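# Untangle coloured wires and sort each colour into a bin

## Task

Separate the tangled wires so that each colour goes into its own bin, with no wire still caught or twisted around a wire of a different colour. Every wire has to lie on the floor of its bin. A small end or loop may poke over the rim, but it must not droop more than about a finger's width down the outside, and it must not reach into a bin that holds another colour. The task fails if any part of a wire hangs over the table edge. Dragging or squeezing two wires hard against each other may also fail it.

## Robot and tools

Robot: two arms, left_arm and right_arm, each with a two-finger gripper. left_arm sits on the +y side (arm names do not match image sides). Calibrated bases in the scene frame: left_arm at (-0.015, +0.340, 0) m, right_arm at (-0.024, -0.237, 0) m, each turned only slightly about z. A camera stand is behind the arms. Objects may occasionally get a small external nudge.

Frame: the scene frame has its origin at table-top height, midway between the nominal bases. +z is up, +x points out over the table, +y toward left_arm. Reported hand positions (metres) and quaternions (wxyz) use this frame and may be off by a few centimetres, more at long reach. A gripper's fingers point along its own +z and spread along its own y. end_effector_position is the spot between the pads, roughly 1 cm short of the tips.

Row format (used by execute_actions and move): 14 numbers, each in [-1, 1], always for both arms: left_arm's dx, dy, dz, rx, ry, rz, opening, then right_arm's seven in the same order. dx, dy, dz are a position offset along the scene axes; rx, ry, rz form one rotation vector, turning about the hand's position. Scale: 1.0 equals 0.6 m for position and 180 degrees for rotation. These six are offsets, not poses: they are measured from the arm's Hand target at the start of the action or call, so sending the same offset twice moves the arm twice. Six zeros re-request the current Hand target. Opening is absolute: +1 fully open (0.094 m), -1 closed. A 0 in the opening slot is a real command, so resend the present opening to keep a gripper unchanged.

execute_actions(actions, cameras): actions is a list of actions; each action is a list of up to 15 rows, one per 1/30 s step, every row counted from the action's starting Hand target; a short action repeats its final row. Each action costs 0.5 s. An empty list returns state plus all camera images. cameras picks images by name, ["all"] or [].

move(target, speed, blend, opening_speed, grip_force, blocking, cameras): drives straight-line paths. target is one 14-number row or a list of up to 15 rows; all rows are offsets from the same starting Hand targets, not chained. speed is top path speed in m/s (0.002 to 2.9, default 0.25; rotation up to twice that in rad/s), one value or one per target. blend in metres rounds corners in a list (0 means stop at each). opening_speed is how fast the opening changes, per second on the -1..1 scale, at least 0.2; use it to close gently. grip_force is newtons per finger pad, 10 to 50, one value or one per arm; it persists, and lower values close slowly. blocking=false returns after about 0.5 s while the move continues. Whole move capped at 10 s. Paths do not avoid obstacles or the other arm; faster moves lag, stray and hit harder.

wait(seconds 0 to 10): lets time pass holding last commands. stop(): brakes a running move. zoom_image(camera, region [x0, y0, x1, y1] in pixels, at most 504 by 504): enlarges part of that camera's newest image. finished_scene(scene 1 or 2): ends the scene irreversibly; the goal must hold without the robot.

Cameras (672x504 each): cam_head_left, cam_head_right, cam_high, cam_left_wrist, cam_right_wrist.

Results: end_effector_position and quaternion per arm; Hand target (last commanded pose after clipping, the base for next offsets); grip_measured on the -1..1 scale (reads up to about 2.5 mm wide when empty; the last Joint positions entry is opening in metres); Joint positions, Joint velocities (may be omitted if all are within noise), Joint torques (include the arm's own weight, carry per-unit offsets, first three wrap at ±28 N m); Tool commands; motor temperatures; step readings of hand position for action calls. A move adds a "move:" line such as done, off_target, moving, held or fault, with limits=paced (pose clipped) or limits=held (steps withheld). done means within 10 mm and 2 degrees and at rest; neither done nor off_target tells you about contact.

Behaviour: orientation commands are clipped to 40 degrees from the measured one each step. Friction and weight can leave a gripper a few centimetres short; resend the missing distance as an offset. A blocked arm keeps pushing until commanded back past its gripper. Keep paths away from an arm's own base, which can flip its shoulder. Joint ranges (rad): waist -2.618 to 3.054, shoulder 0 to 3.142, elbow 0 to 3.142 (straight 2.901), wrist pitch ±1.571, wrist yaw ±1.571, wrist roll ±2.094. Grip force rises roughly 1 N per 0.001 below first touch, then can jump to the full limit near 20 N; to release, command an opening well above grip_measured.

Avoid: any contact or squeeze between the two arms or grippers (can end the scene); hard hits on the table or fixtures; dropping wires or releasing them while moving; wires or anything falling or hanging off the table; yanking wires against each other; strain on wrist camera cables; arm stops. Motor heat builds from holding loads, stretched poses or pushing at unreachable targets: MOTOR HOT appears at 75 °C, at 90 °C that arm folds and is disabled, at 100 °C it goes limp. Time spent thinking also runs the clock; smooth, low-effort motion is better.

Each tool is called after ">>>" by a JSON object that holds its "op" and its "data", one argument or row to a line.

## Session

>>> {"op": "execute_actions", "data": {
  "actions": []
}}

Scene clock: 0.00 s.
left_arm: end_effector_position=(+0.3868, +0.3519, +0.1109) grip_measured=+1.000 end_effector_quat_wxyz=(+0.599, -0.038, +0.799, +0.033) | right_arm: end_effector_position=(+0.3894, -0.2338, +0.1162) grip_measured=+1.000 end_effector_quat_wxyz=(+0.600, +0.022, +0.798, -0.062)
Joint positions: left_arm=[-0.064 1.534 0.37 0.879 -0.127 -0.03 0.094] | right_arm=[0.115 1.563 0.425 0.854 0.225 -0.009 0.094]
Joint velocities: within noise
Joint torques (N m): no reading
Motor temperatures (°C): left_arm=[33 35 40 31 31 33 34] | right_arm=[31 32 34 35 34 32 33]
Heat: left arm: 40 °C; right arm: 35 °C.
Hand target: left_arm +0.3868, +0.3524, +0.1108; +0.598, -0.039, +0.800, +0.034 | right_arm +0.3910, -0.2338, +0.1210; +0.604, +0.024, +0.794, -0.061
Tool commands: left_gripper/opening=+1.0 right_gripper/opening=+1.0

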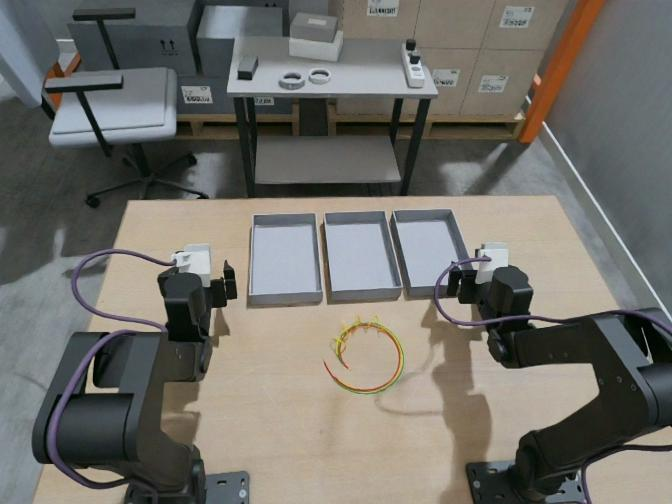

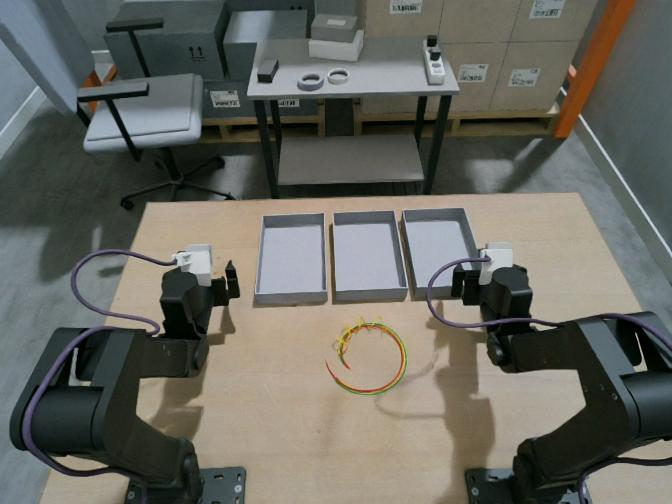

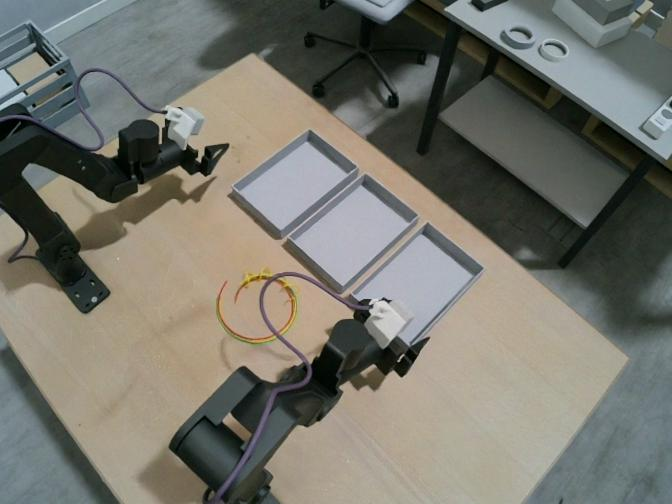

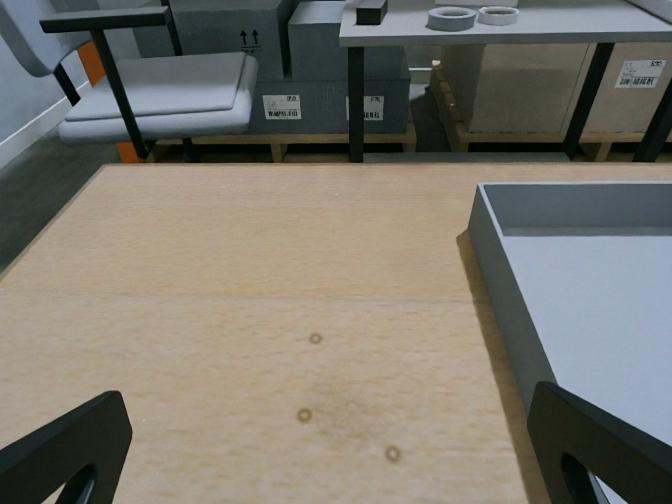

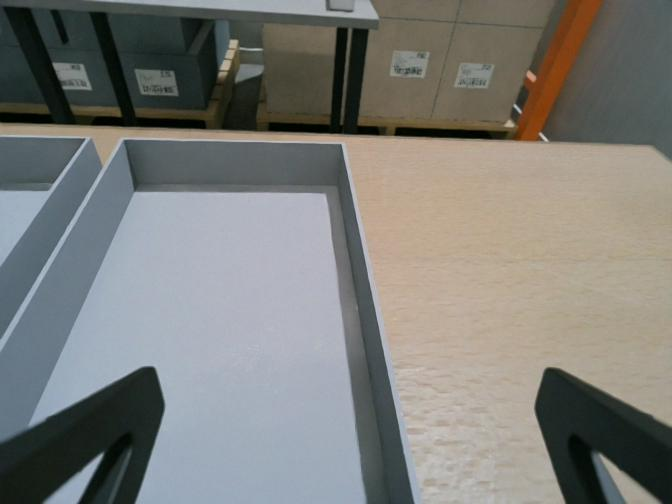

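>>> {"op": "move", "data": {
  "target": [
    [0,0,0,0,0,0,1,-0.1,0.0,0.25,0.02,0.2,0.01,1],
    [0,0,0,0,0,0,1,-0.36,0.373,0.2,0.042,0.413,0.016,1]
  ],
  "speed": 0.25,
  "blend": [0.05,0],
  "cameras": ["cam_right_wrist","cam_head_left"]
}}

>>> {"op": "zoom_image", "data": {
  "camera": "cam_right_wrist",
  "region": [120, 50, 560, 440]
}}

Scene clock: 19.70 s.
left_arm: end_effector_position=(+0.3868, +0.3519, +0.1109) grip_measured=+1.000 end_effector_quat_wxyz=(+0.599, -0.038, +0.799, +0.033) | right_arm: end_effector_position=(+0.1737, -0.0124, +0.2353) grip_measured=+1.000 end_effector_quat_wxyz=(+0.064, -0.005, +0.996, +0.067)
Joint positions: left_arm=[-0.064 1.534 0.37 0.879 -0.127 -0.03 0.094] | right_arm=[0.864 1.576 1.739 -1.549 0.008 0.842 0.094]
Joint torques (N m): left_arm=[0.02 -5.41 5.27 1.76 -0.01 -0.01] | right_arm=[-0.17 -4.52 8.09 0.49 -0.12 0.06]
Heat: left arm: 41 °C; right arm: 37 °C.
Hand target: left_arm +0.3868, +0.3524, +0.1108; +0.598, -0.039, +0.800, +0.034 | right_arm +0.1751, -0.0100, +0.2410; +0.000, +0.000, +1.000, +0.000
Off the commanded pose: left_arm 0.001 m, 0 deg | right_arm 0.006 m, 11 deg.
joint sent to its limit (right arm) — joint 4 (wrist pitch), lower limit. The joint targets are off in orientation, not in position.
move: off_target (right_arm)
Images, in order (width x height): cam_head_left 672x504, cam_right_wrist 672x504.

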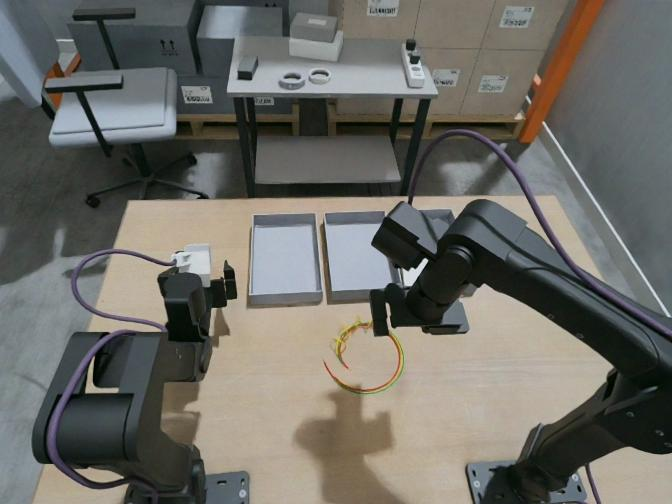

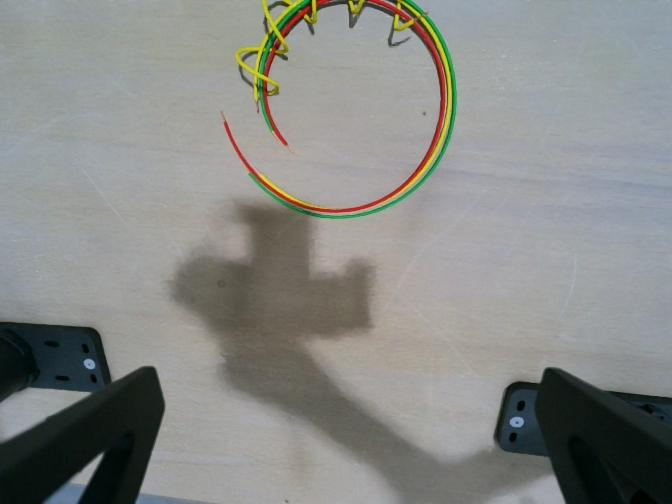

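Scaled by 1.145 from the camera's 672x504 image, which has a finer 960x720 frame.

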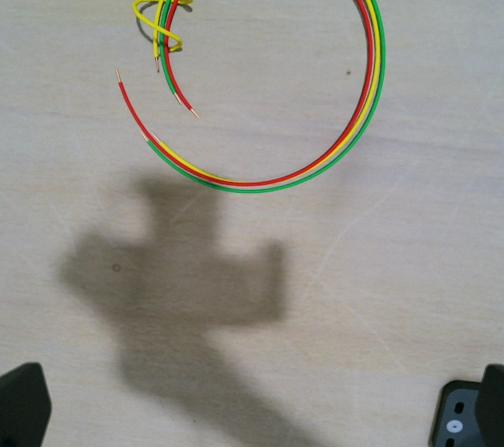

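>>> {"op": "move", "data": {
  "target": [0,0,0,0,0,0,1,0.13,0.0,-0.03,0,0,0,1],
  "cameras": ["cam_right_wrist"]
}}

>>> {"op": "zoom_image", "data": {
  "camera": "cam_right_wrist",
  "region": [200, 60, 470, 260]
}}

>>> {"op": "zoom_image", "data": {
  "camera": "cam_right_wrist",
  "region": [200, 200, 470, 430]
}}

Scene clock: 44.37 s.
left_arm: end_effector_position=(+0.3868, +0.3519, +0.1109) grip_measured=+1.000 end_effector_quat_wxyz=(+0.599, -0.038, +0.799, +0.033) | right_arm: end_effector_position=(+0.2495, -0.0127, +0.2173) grip_measured=+1.000 end_effector_quat_wxyz=(+0.054, +0.004, +0.997, +0.046)
Joint positions: left_arm=[-0.064 1.534 0.37 0.879 -0.127 -0.03 0.094] | right_arm=[0.695 1.812 1.939 -1.555 -0.002 0.693 0.094]
Joint torques (N m): left_arm=[0.02 -5.53 5.11 1.75 0.01 -0.08] | right_arm=[0.08 -6.9 8.06 0.48 -0.03 -0.08]
Motor temperatures (°C): left_arm=[33 37 41 38 31 33 34] | right_arm=[31 33 38 36 34 32 33]
Heat: left arm: 41 °C; right arm: 38 °C.
Hand target: left_arm +0.3868, +0.3524, +0.1108; +0.598, -0.039, +0.800, +0.034 | right_arm +0.2531, -0.0100, +0.2230; +0.000, +0.000, +1.000, +0.000
Off the commanded pose: left_arm 0.000 m, 0 deg | right_arm 0.007 m, 8 deg.
joint sent to its limit (right arm) — joint 4 (wrist pitch), lower limit. The joint targets are off in orientation, not in position.
move: off_target (right_arm)
Images, in order (width x height): cam_right_wrist 672x504.

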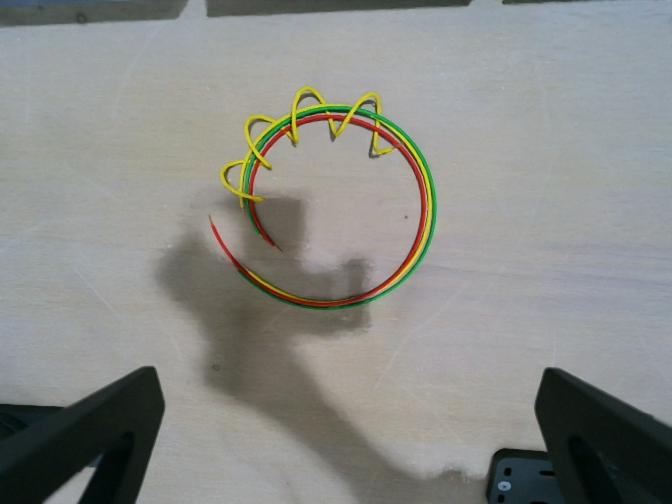

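Scaled by 1.867 from the camera's 672x504 image, which has a finer 960x720 frame.

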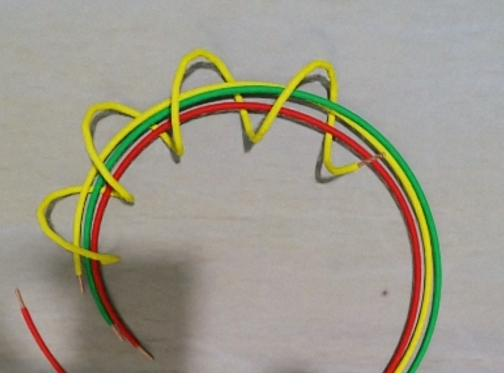

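Scaled by 1.867 from the camera's 672x504 image, which has a finer 960x720 frame.

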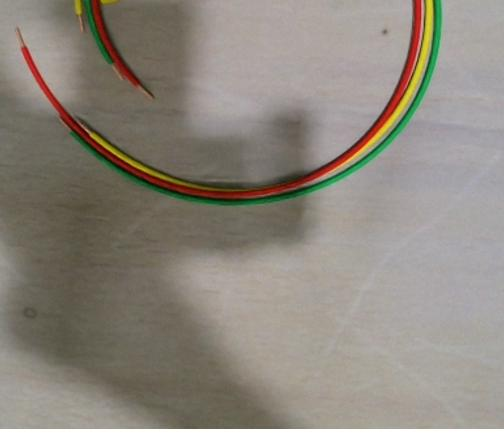

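>>> {"op": "move", "data": {
  "target": [
    [-0.05,0,0.12,-0.012,0.2,-0.013,1,-0.1,-0.1,0,0,0,0,1],
    [-0.28,-0.405,-0.02,-0.023,0.409,-0.026,0,0.0,-0.3,0,0,0,0,1]
  ],
  "speed": 0.25,
  "blend": [0.05,0],
  "cameras": ["cam_left_wrist","cam_head_left"]
}}

>>> {"op": "zoom_image", "data": {
  "camera": "cam_left_wrist",
  "region": [200, 150, 660, 460]
}}

Scene clock: 99.37 s.
left_arm: end_effector_position=(+0.2179, +0.1098, +0.0976) grip_measured=+0.003 end_effector_quat_wxyz=(+0.002, +0.004, +1.000, -0.003) | right_arm: end_effector_position=(+0.2479, -0.1901, +0.2176) grip_measured=+1.000 end_effector_quat_wxyz=(+0.056, +0.003, +0.998, +0.010)
Joint positions: left_arm=[-0.816 1.782 1.428 -1.21 0.001 -0.773 0.047] | right_arm=[0.179 1.531 1.631 -1.556 -0.001 0.173 0.094]
Joint torques (N m): left_arm=[0.2 -7.19 7.09 0.05 0 -0.08] | right_arm=[-0.13 -3.96 8.06 0.43 -0.03 -0.07]
Heat: left arm: 43 °C; right arm: 39 °C.
Hand target: left_arm +0.2189, +0.1094, +0.0987; -0.001, -0.001, +1.000, +0.001 | right_arm +0.2530, -0.1900, +0.2229; +0.000, +0.000, +1.000, +0.000
Off the commanded pose: left_arm 0.002 m, 1 deg | right_arm 0.007 m, 7 deg.
joint sent to its limit (right arm) — joint 4 (wrist pitch), lower limit. The joint targets are off in orientation, not in position.
move: off_target (right_arm)
Images, in order (width x height): cam_head_left 672x504, cam_left_wrist 672x504.

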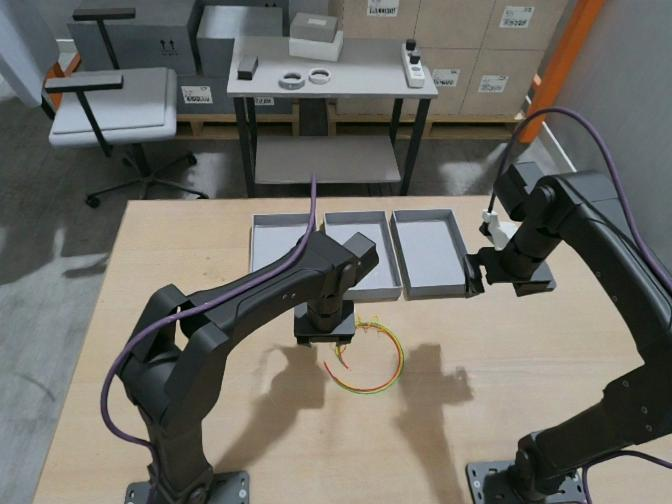

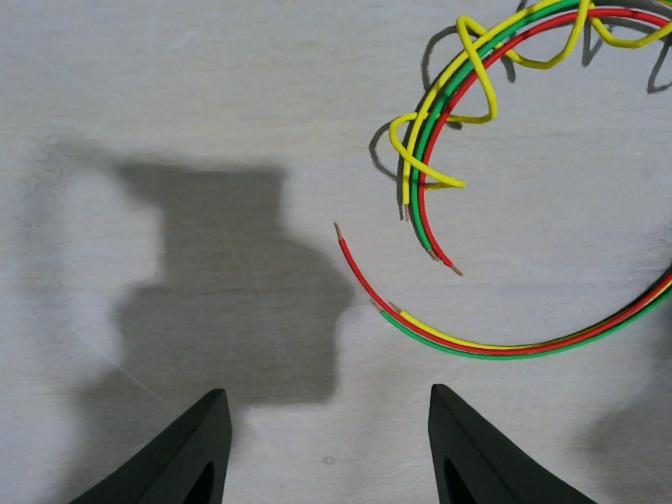

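Scaled by 1.096 from the camera's 672x504 image, which has a finer 960x720 frame.

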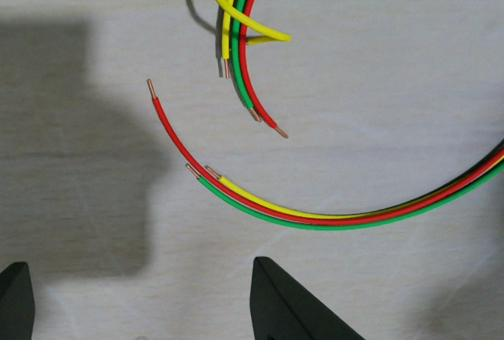

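>>> {"op": "move", "data": {
  "target": [
    [-0.022,-0.012,-0.11,0,0,0.139,-0.5,0,0,0,0,0,0,1],
    [-0.022,-0.012,-0.158,0,0,0.139,-0.5,0,0,0,0,0,0,1]
  ],
  "speed": 0.08,
  "cameras": ["cam_left_wrist"]
}}

>>> {"op": "zoom_image", "data": {
  "camera": "cam_left_wrist",
  "region": [200, 250, 500, 504]
}}

Scene clock: 117.40 s.
left_arm: end_effector_position=(+0.2079, +0.1020, +0.0105) grip_measured=-0.497 end_effector_quat_wxyz=(-0.001, -0.216, +0.976, -0.005) | right_arm: end_effector_position=(+0.2479, -0.1901, +0.2176) grip_measured=+1.000 end_effector_quat_wxyz=(+0.056, +0.003, +0.998, +0.010)
Joint positions: left_arm=[-0.851 1.868 1.177 -0.872 0.007 -1.252 0.024] | right_arm=[0.179 1.531 1.631 -1.556 -0.001 0.173 0.094]
Joint torques (N m): left_arm=[-0.65 -7.6 4.52 0.36 0 -0.13] | right_arm=[-0.14 -3.96 8.06 0.43 -0.03 -0.07]
Heat: left arm: 45 °C; right arm: 38 °C.
Hand target: left_arm +0.2056, +0.1022, +0.0038; -0.002, -0.217, +0.976, +0.001 | right_arm +0.2530, -0.1900, +0.2229; +0.000, +0.000, +1.000, +0.000
Off the commanded pose: left_arm 0.007 m, 1 deg | right_arm 0.007 m, 7 deg.
joint sent to its limit (right arm) — joint 4 (wrist pitch), lower limit. The joint targets are off in orientation, not in position.
move: off_target (right_arm)
Images, in order (width x height): cam_left_wrist 672x504.

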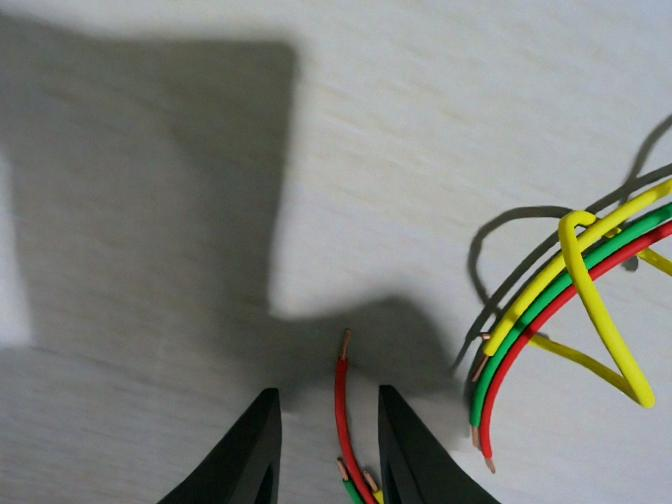

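Scaled by 1.680 from the camera's 672x504 image, which has a finer 960x720 frame.

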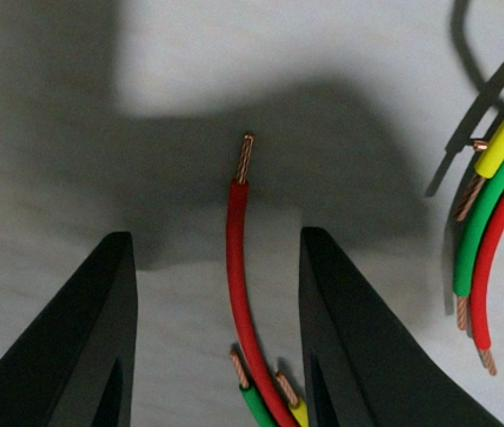

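>>> {"op": "move", "data": {
  "target": [
    [0.022,0.008,0,0,0,0,-0.5,0,0,0,0,0,0,1],
    [0.022,0.008,0,0,0,0,-0.97,0,0,0,0,0,0,1]
  ],
  "speed": 0.06,
  "opening_speed": 0.5,
  "cameras": ["cam_left_wrist"]
}}

>>> {"op": "zoom_image", "data": {
  "camera": "cam_left_wrist",
  "region": [200, 250, 500, 504]
}}

Scene clock: 131.67 s.
left_arm: end_effector_position=(+0.2129, +0.1086, +0.0064) grip_measured=-0.970 end_effector_quat_wxyz=(-0.005, -0.217, +0.976, +0.000) | right_arm: end_effector_position=(+0.2479, -0.1901, +0.2176) grip_measured=+1.000 end_effector_quat_wxyz=(+0.056, +0.003, +0.998, +0.010)
Joint positions: left_arm=[-0.825 1.882 1.177 -0.871 0.009 -1.229 0.001] | right_arm=[0.179 1.531 1.631 -1.556 -0.001 0.173 0.094]
Joint torques (N m): left_arm=[0.43 -6.87 6.38 0.25 -0.03 0.03] | right_arm=[-0.13 -3.96 8.06 0.44 -0.03 -0.07]
Heat: left arm: 43 °C; right arm: 38 °C.
Hand target: left_arm +0.2189, +0.1070, +0.0039; -0.002, -0.217, +0.976, +0.000 | right_arm +0.2530, -0.1900, +0.2229; +0.000, +0.000, +1.000, +0.000
Off the commanded pose: left_arm 0.007 m, 0 deg | right_arm 0.007 m, 7 deg.
joint sent to its limit (right arm) — joint 4 (wrist pitch), lower limit. The joint targets are off in orientation, not in position.
move: off_target (right_arm)
Images, in order (width x height): cam_left_wrist 672x504.

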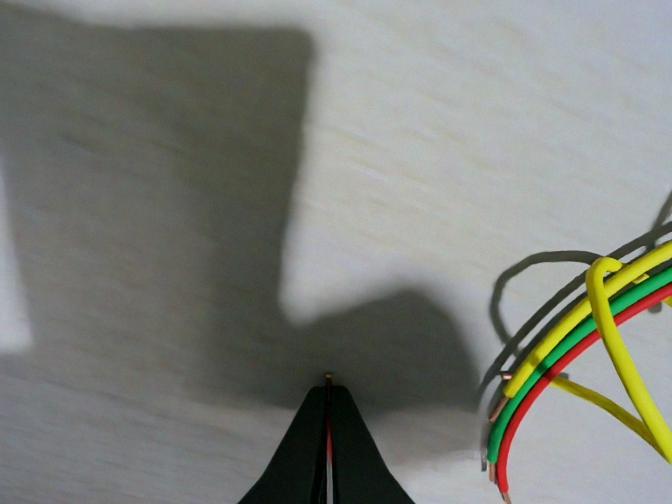

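Scaled by 1.680 from the camera's 672x504 image, which has a finer 960x720 frame.

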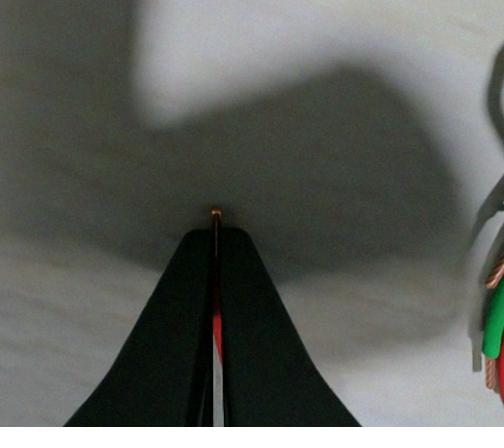

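>>> {"op": "move", "data": {
  "target": [
    [0,0,0.0,0,0,0,-1,0,0.16,0.03,0,0,0,1],
    [0,0.0,0.08,0,0,0,-1,0,0.16,0.03,0,0,0,1],
    [0.02,0.08,0.08,0,0,0,-1,0,0.16,0.03,0,0,0,1]
  ],
  "speed": 0.06,
  "cameras": ["cam_left_wrist","cam_right_wrist"]
}}

>>> {"op": "zoom_image", "data": {
  "camera": "cam_right_wrist",
  "region": [120, 60, 480, 340]
}}

Scene clock: 148.77 s.
left_arm: end_effector_position=(+0.2321, +0.1508, +0.0486) grip_measured=-0.972 end_effector_quat_wxyz=(-0.007, -0.219, +0.976, +0.001) | right_arm: end_effector_position=(+0.2490, -0.0975, +0.2359) grip_measured=+1.000 end_effector_quat_wxyz=(+0.081, -0.001, +0.996, +0.041)
Joint positions: left_arm=[-0.685 1.777 1.223 -1.026 0.009 -1.092 0.001] | right_arm=[0.482 1.608 1.775 -1.556 0.001 0.469 0.094]
Joint torques (N m): left_arm=[0.34 -9.88 4.3 0.17 -0.02 0.01] | right_arm=[0.31 -4.51 8.14 0.57 -0.05 0.06]
Heat: left arm: 43 °C; right arm: 39 °C.
Hand target: left_arm +0.2310, +0.1550, +0.0519; -0.002, -0.217, +0.976, +0.000 | right_arm +0.2531, -0.0941, +0.2409; +0.000, +0.000, +1.000, +0.000
Off the commanded pose: left_arm 0.006 m, 1 deg | right_arm 0.007 m, 10 deg.
joint sent to its limit (right arm) — joint 4 (wrist pitch), lower limit. The joint targets are off in orientation, not in position.
move: off_target (right_arm)
Images, in order (width x height): cam_left_wrist 672x504, cam_right_wrist 672x504.

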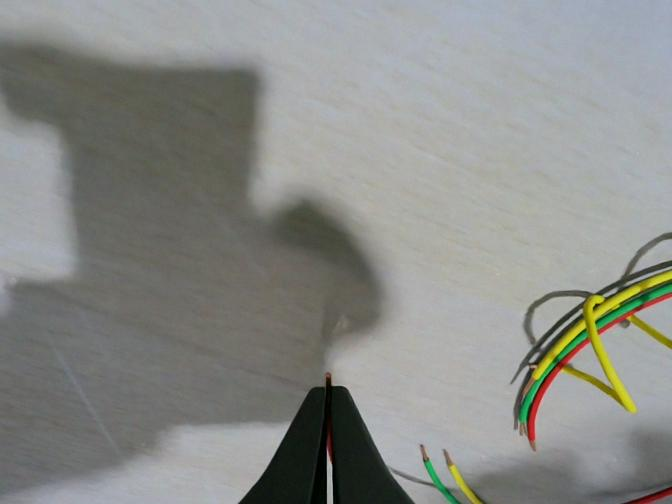

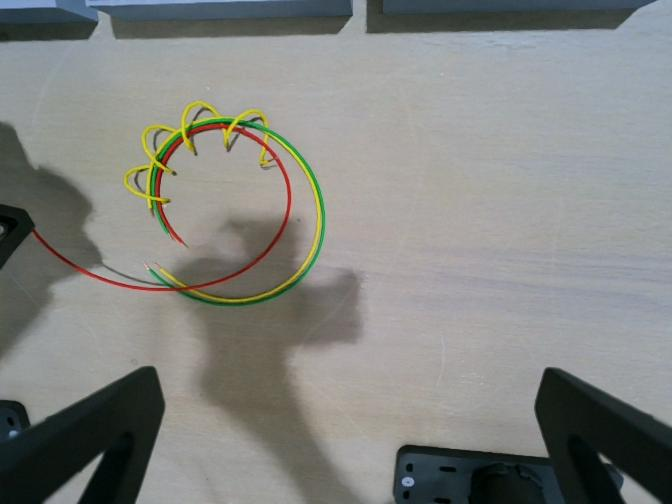

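Scaled by 1.400 from the camera's 672x504 image, which has a finer 960x720 frame.

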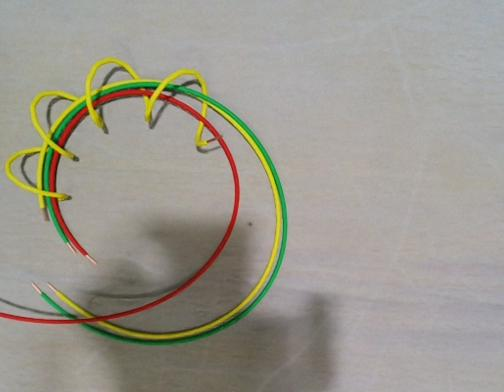

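>>> {"op": "move", "data": {
  "target": [-0.08,0.13,0.02,0,0,0,-1,0,0,0,0,0,0,1],
  "speed": 0.06,
  "cameras": ["cam_right_wrist"]
}}

>>> {"op": "zoom_image", "data": {
  "camera": "cam_right_wrist",
  "region": [0, 60, 360, 340]
}}

Scene clock: 159.00 s.
left_arm: end_effector_position=(+0.1887, +0.2264, +0.0636) grip_measured=-0.972 end_effector_quat_wxyz=(+0.002, -0.218, +0.976, -0.008) | right_arm: end_effector_position=(+0.2490, -0.0975, +0.2359) grip_measured=+1.000 end_effector_quat_wxyz=(+0.081, -0.001, +0.996, +0.041)
Joint positions: left_arm=[-0.54 1.446 0.939 -1.051 0.009 -0.944 0.001] | right_arm=[0.482 1.608 1.775 -1.556 0.001 0.469 0.094]
Joint torques (N m): left_arm=[0.5 -6.24 4.49 0 -0.07 0.11] | right_arm=[0.31 -4.51 8.16 0.57 -0.05 0.07]
Heat: left arm: 43 °C; right arm: 40 °C.
Hand target: left_arm +0.1829, +0.2330, +0.0639; -0.002, -0.217, +0.976, +0.001 | right_arm +0.2531, -0.0941, +0.2409; +0.000, +0.000, +1.000, +0.000
Off the commanded pose: left_arm 0.009 m, 1 deg | right_arm 0.007 m, 10 deg.
joint sent to its limit (right arm) — joint 4 (wrist pitch), lower limit. The joint targets are off in orientation, not in position.
move: off_target (right_arm)
Images, in order (width x height): cam_right_wrist 672x504.

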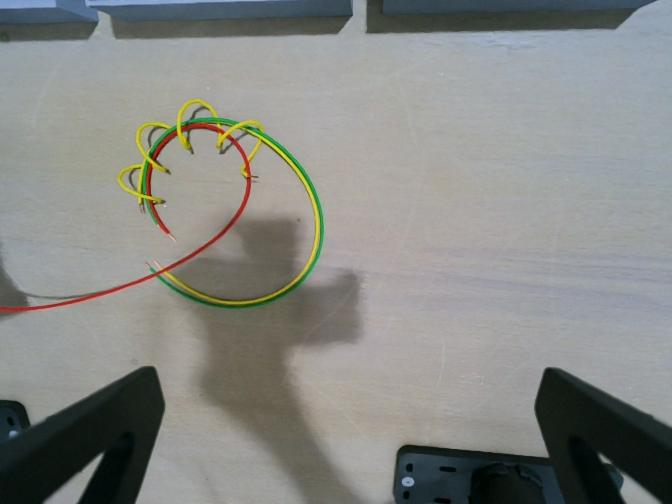

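Scaled by 1.400 from the camera's 672x504 image, which has a finer 960x720 frame.

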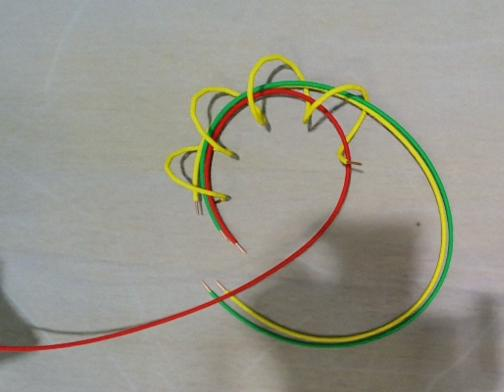

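>>> {"op": "move", "data": {
  "target": [0,0,0,0,0,0,-1,0.11,0.23,-0.27,0,0,0,-0.5],
  "speed": 0.2,
  "cameras": ["cam_right_wrist"]
}}

>>> {"op": "zoom_image", "data": {
  "camera": "cam_right_wrist",
  "region": [170, 200, 520, 500]
}}

Scene clock: 195.03 s.
left_arm: end_effector_position=(+0.1887, +0.2264, +0.0636) grip_measured=-0.972 end_effector_quat_wxyz=(+0.002, -0.218, +0.976, -0.008) | right_arm: end_effector_position=(+0.3164, +0.0407, +0.0782) grip_measured=-0.498 end_effector_quat_wxyz=(+0.000, -0.003, +1.000, -0.001)
Joint positions: left_arm=[-0.54 1.446 0.939 -1.051 0.009 -0.944 0.001] | right_arm=[0.695 2.261 2.047 -1.359 0.002 0.679 0.024]
Joint torques (N m): left_arm=[0.44 -6.15 4.36 0.02 -0.02 0.04] | right_arm=[0.16 -10.17 8.23 0.12 -0.06 0.07]
Heat: left arm: 43 °C; right arm: 42 °C.
Hand target: left_arm +0.1829, +0.2330, +0.0639; -0.002, -0.217, +0.976, +0.001 | right_arm +0.3190, +0.0441, +0.0790; +0.000, +0.000, +1.000, +0.000
Off the commanded pose: left_arm 0.009 m, 1 deg | right_arm 0.004 m, 0 deg.
move: done
Images, in order (width x height): cam_right_wrist 672x504.

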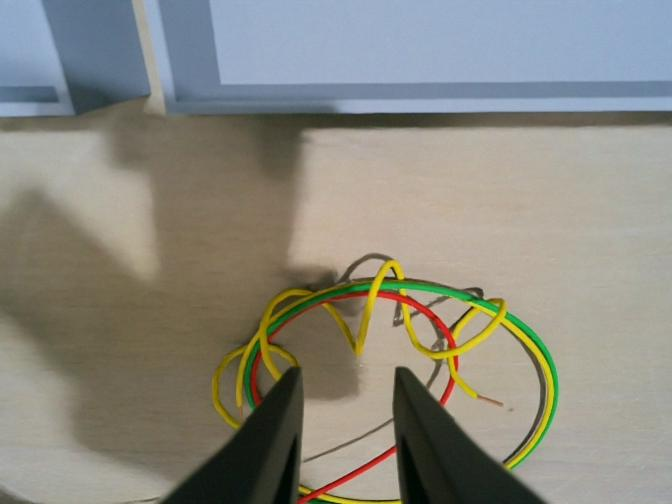

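Scaled by 1.440 from the camera's 672x504 image, which has a finer 960x720 frame.

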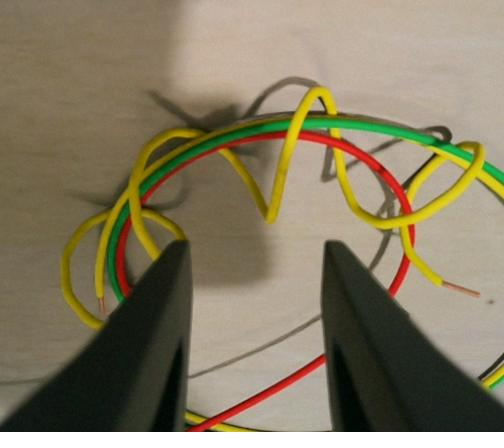

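>>> {"op": "move", "data": {
  "target": [
    [0,0,0,0,0,0,-1,-0.045,-0.006,-0.05,0,0,0,-0.5],
    [0,0,0,0,0,0,-1,-0.045,-0.006,-0.125,0,0,0,-0.5]
  ],
  "speed": 0.08,
  "cameras": ["cam_right_wrist"]
}}

>>> {"op": "zoom_image", "data": {
  "camera": "cam_right_wrist",
  "region": [170, 254, 520, 504]
}}

Scene clock: 216.37 s.
left_arm: end_effector_position=(+0.1887, +0.2264, +0.0636) grip_measured=-0.972 end_effector_quat_wxyz=(+0.002, -0.218, +0.976, -0.008) | right_arm: end_effector_position=(+0.2890, +0.0358, +0.0178) grip_measured=-0.499 end_effector_quat_wxyz=(-0.008, -0.001, +1.000, -0.007)
Joint positions: left_arm=[-0.54 1.446 0.939 -1.051 0.009 -0.944 0.001] | right_arm=[0.727 2.207 1.715 -1.102 0 0.713 0.024]
Joint torques (N m): left_arm=[0.58 -6.24 4.45 0.02 -0.04 0.04] | right_arm=[0.29 -9.88 2.82 1.01 -0.04 0.07]
Motor temperatures (°C): left_arm=[33 38 43 34 31 33 37] | right_arm=[31 38 41 35 34 32 33]
Heat: left arm: 43 °C; right arm: 41 °C.
Hand target: left_arm +0.1829, +0.2330, +0.0639; -0.002, -0.217, +0.976, +0.001 | right_arm +0.2921, +0.0403, +0.0040; +0.000, +0.000, +1.000, +0.000
Off the commanded pose: left_arm 0.009 m, 1 deg | right_arm 0.015 m, 1 deg.
move: off_target (right_arm)
Images, in order (width x height): cam_right_wrist 672x504.

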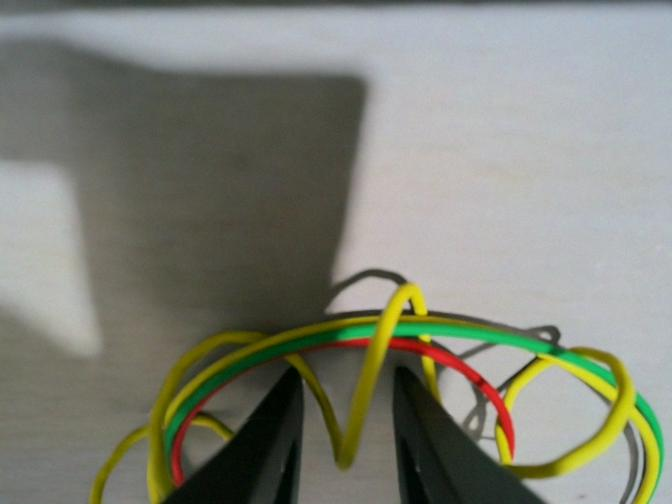

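Scaled by 1.440 from the camera's 672x504 image, which has a finer 960x720 frame.

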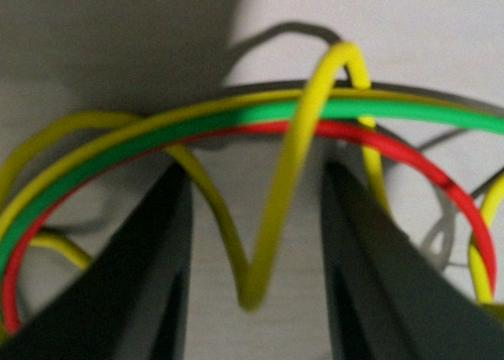

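>>> {"op": "move", "data": {
  "target": [
    [0,0,0,0,0,0,-1,-0.004,0,-0.01,0,0,0,-0.5],
    [0,0,0,0,0,0,-1,-0.004,0,-0.01,0,0,0,-0.97]
  ],
  "speed": 0.08,
  "opening_speed": 0.5,
  "grip_force": [35,30],
  "cameras": ["cam_right_wrist"]
}}

>>> {"op": "zoom_image", "data": {
  "camera": "cam_right_wrist",
  "region": [170, 254, 520, 504]
}}

Scene clock: 231.07 s.
left_arm: end_effector_position=(+0.1887, +0.2264, +0.0636) grip_measured=-0.972 end_effector_quat_wxyz=(+0.002, -0.218, +0.976, -0.008) | right_arm: end_effector_position=(+0.2907, +0.0429, +0.0175) grip_measured=-0.946 end_effector_quat_wxyz=(+0.002, -0.002, +1.000, +0.009)
Joint positions: left_arm=[-0.54 1.446 0.939 -1.051 0.009 -0.944 0.001] | right_arm=[0.732 2.194 1.693 -1.056 -0.011 0.717 0.003]
Joint torques (N m): left_arm=[0.53 -6.27 4.59 0.06 -0.04 0.05] | right_arm=[0.2 -8.88 2.52 0.85 0.09 0.07]
Heat: left arm: 43 °C; right arm: 41 °C.
Hand target: left_arm +0.1829, +0.2330, +0.0639; -0.002, -0.217, +0.976, +0.001 | right_arm +0.2896, +0.0404, -0.0020; +0.000, +0.000, +1.000, +0.000
Off the commanded pose: left_arm 0.009 m, 1 deg | right_arm 0.020 m, 1 deg.
grip_force (N): 35, 30
move: off_target (right_arm); target 2's new opening was sent with right_arm's hand 0.020 m and 1 deg from that target
Images, in order (width x height): cam_right_wrist 672x504.

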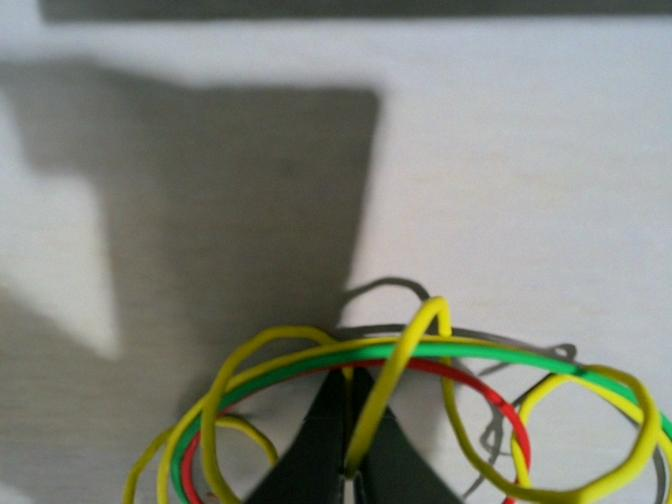

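Scaled by 1.440 from the camera's 672x504 image, which has a finer 960x720 frame.

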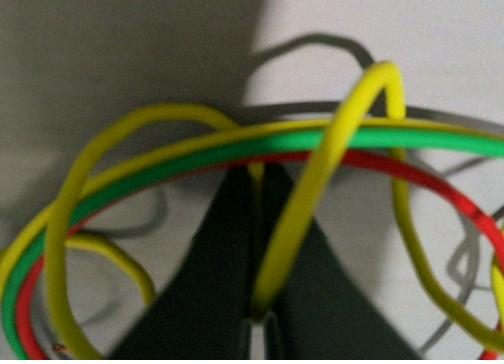

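>>> {"op": "move", "data": {
  "target": [0.03,-0.1,0.3,0,0,0,-1,0,0,0.03,0,0,0,-0.98],
  "speed": 0.06,
  "cameras": ["cam_right_wrist","cam_left_wrist","cam_head_left"]
}}

>>> {"op": "zoom_image", "data": {
  "camera": "cam_head_left",
  "region": [290, 260, 430, 400]
}}

Scene clock: 249.17 s.
left_arm: end_effector_position=(+0.2050, +0.1707, +0.2355) grip_measured=-0.972 end_effector_quat_wxyz=(+0.059, -0.216, +0.972, -0.077) | right_arm: end_effector_position=(+0.2906, +0.0428, +0.0180) grip_measured=-0.947 end_effector_quat_wxyz=(+0.002, -0.002, +1.000, +0.009)
Joint positions: left_arm=[-0.688 1.486 1.652 -1.542 0.009 -1.091 0.001] | right_arm=[0.732 2.193 1.694 -1.057 -0.011 0.717 0.002]
Joint torques (N m): left_arm=[-0.55 -6.27 6.68 0.36 -0.02 -0.06] | right_arm=[0.2 -10.32 5.72 0.16 0.09 0.08]
Heat: left arm: 43 °C; right arm: 41 °C.
Hand target: left_arm +0.2009, +0.1730, +0.2439; -0.002, -0.217, +0.976, +0.001 | right_arm +0.2897, +0.0404, +0.0160; +0.000, +0.000, +1.000, +0.000
Off the commanded pose: left_arm 0.010 m, 11 deg | right_arm 0.003 m, 1 deg.
joint sent to its limit (left arm) — joint 4 (wrist pitch), lower limit. The joint targets are off in orientation, not in position.
grip_force (N): 35, 30
move: off_target (left_arm)
Images, in order (width x height): cam_head_left 672x504, cam_left_wrist 672x504, cam_right_wrist 672x504.

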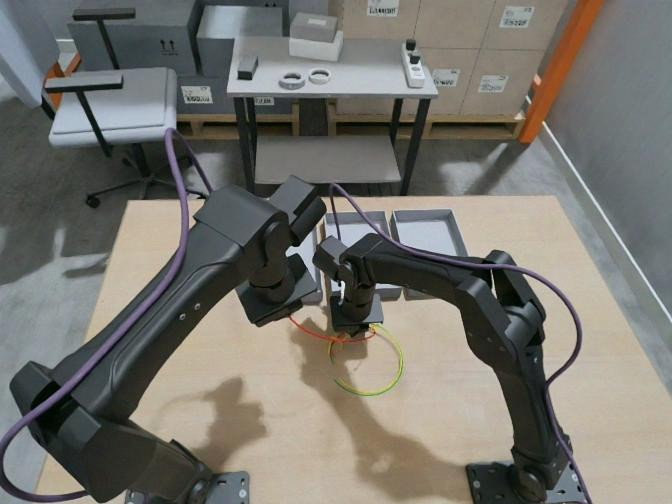

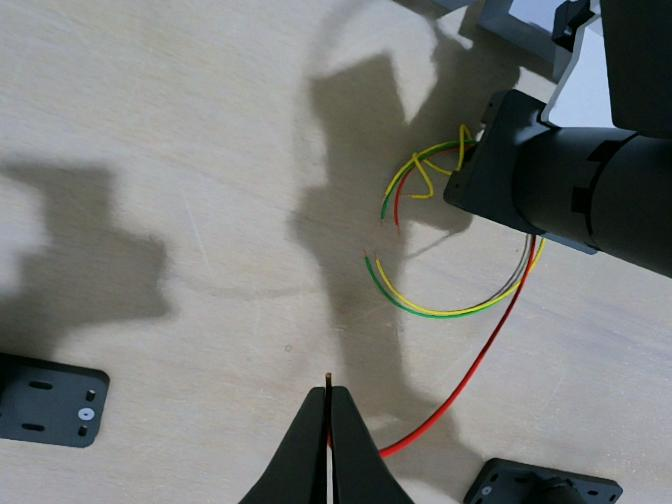

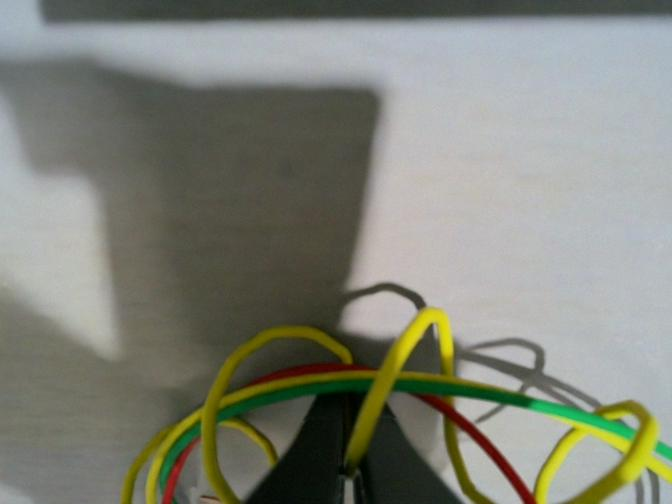

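Scaled by 3.600 from the camera's 672x504 image, which has a finer 960x720 frame.

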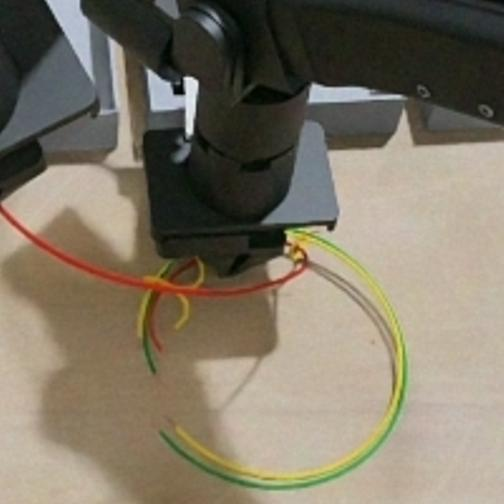

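>>> {"op": "move", "data": {
  "target": [-0.05,0.03,0.22,0,0,0,-1,0,0,0,0,0,0,-0.98],
  "speed": 0.06,
  "cameras": ["cam_right_wrist","cam_left_wrist","cam_head_left"]
}}

>>> {"op": "zoom_image", "data": {
  "camera": "cam_head_left",
  "region": [290, 260, 430, 400]
}}

Scene clock: 263.50 s.
left_arm: end_effector_position=(+0.1764, +0.1880, +0.3728) grip_measured=-0.972 end_effector_quat_wxyz=(+0.211, -0.205, +0.917, -0.268) | right_arm: end_effector_position=(+0.2906, +0.0428, +0.0180) grip_measured=-0.947 end_effector_quat_wxyz=(+0.002, -0.002, +1.000, +0.009)
Joint positions: left_arm=[-0.702 1.218 1.885 -1.543 0.009 -1.11 0.001] | right_arm=[0.732 2.193 1.694 -1.057 -0.011 0.717 0.002]
Joint torques (N m): left_arm=[-0.72 -2.04 5.49 1.14 -0.01 -0.08] | right_arm=[0.21 -10.33 5.74 0.17 0.09 0.07]
Heat: left arm: 45 °C; right arm: 41 °C.
Hand target: left_arm +0.1709, +0.1910, +0.3759; -0.001, -0.217, +0.976, +0.000 | right_arm +0.2897, +0.0404, +0.0160; +0.000, +0.000, +1.000, +0.000
Off the commanded pose: left_arm 0.007 m, 40 deg; orientation clipped | right_arm 0.003 m, 1 deg.
joint sent to its limit (left arm) — joint 4 (wrist pitch), lower limit. The joint targets are off in orientation, not in position.
grip_force (N): 35, 30
move: off_target (left_arm); limits=paced
Images, in order (width x height): cam_head_left 672x504, cam_left_wrist 672x504, cam_right_wrist 672x504.

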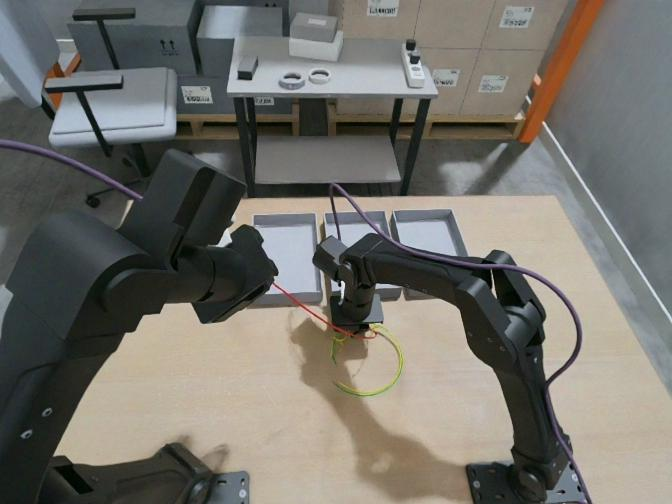

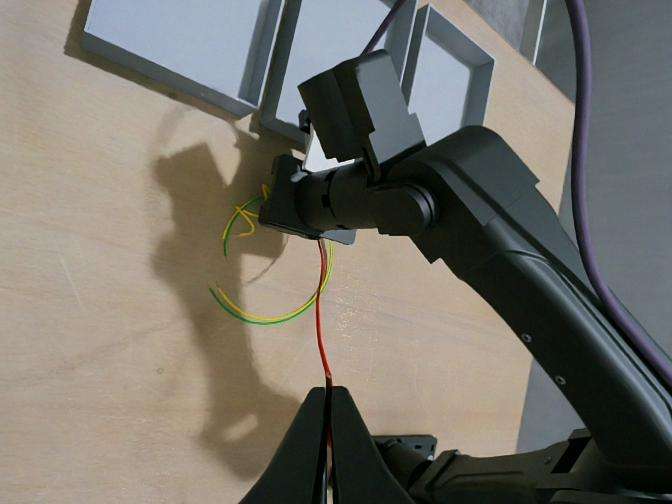

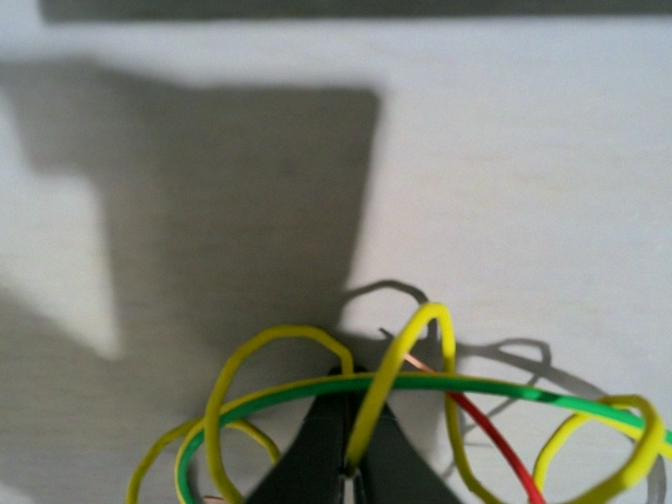

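Scaled by 3.600 from the camera's 672x504 image, which has a finer 960x720 frame.

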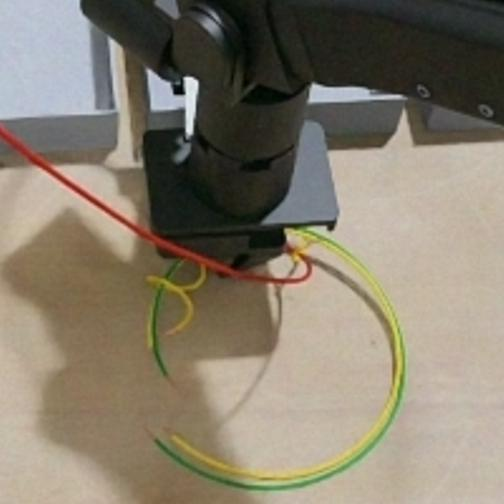

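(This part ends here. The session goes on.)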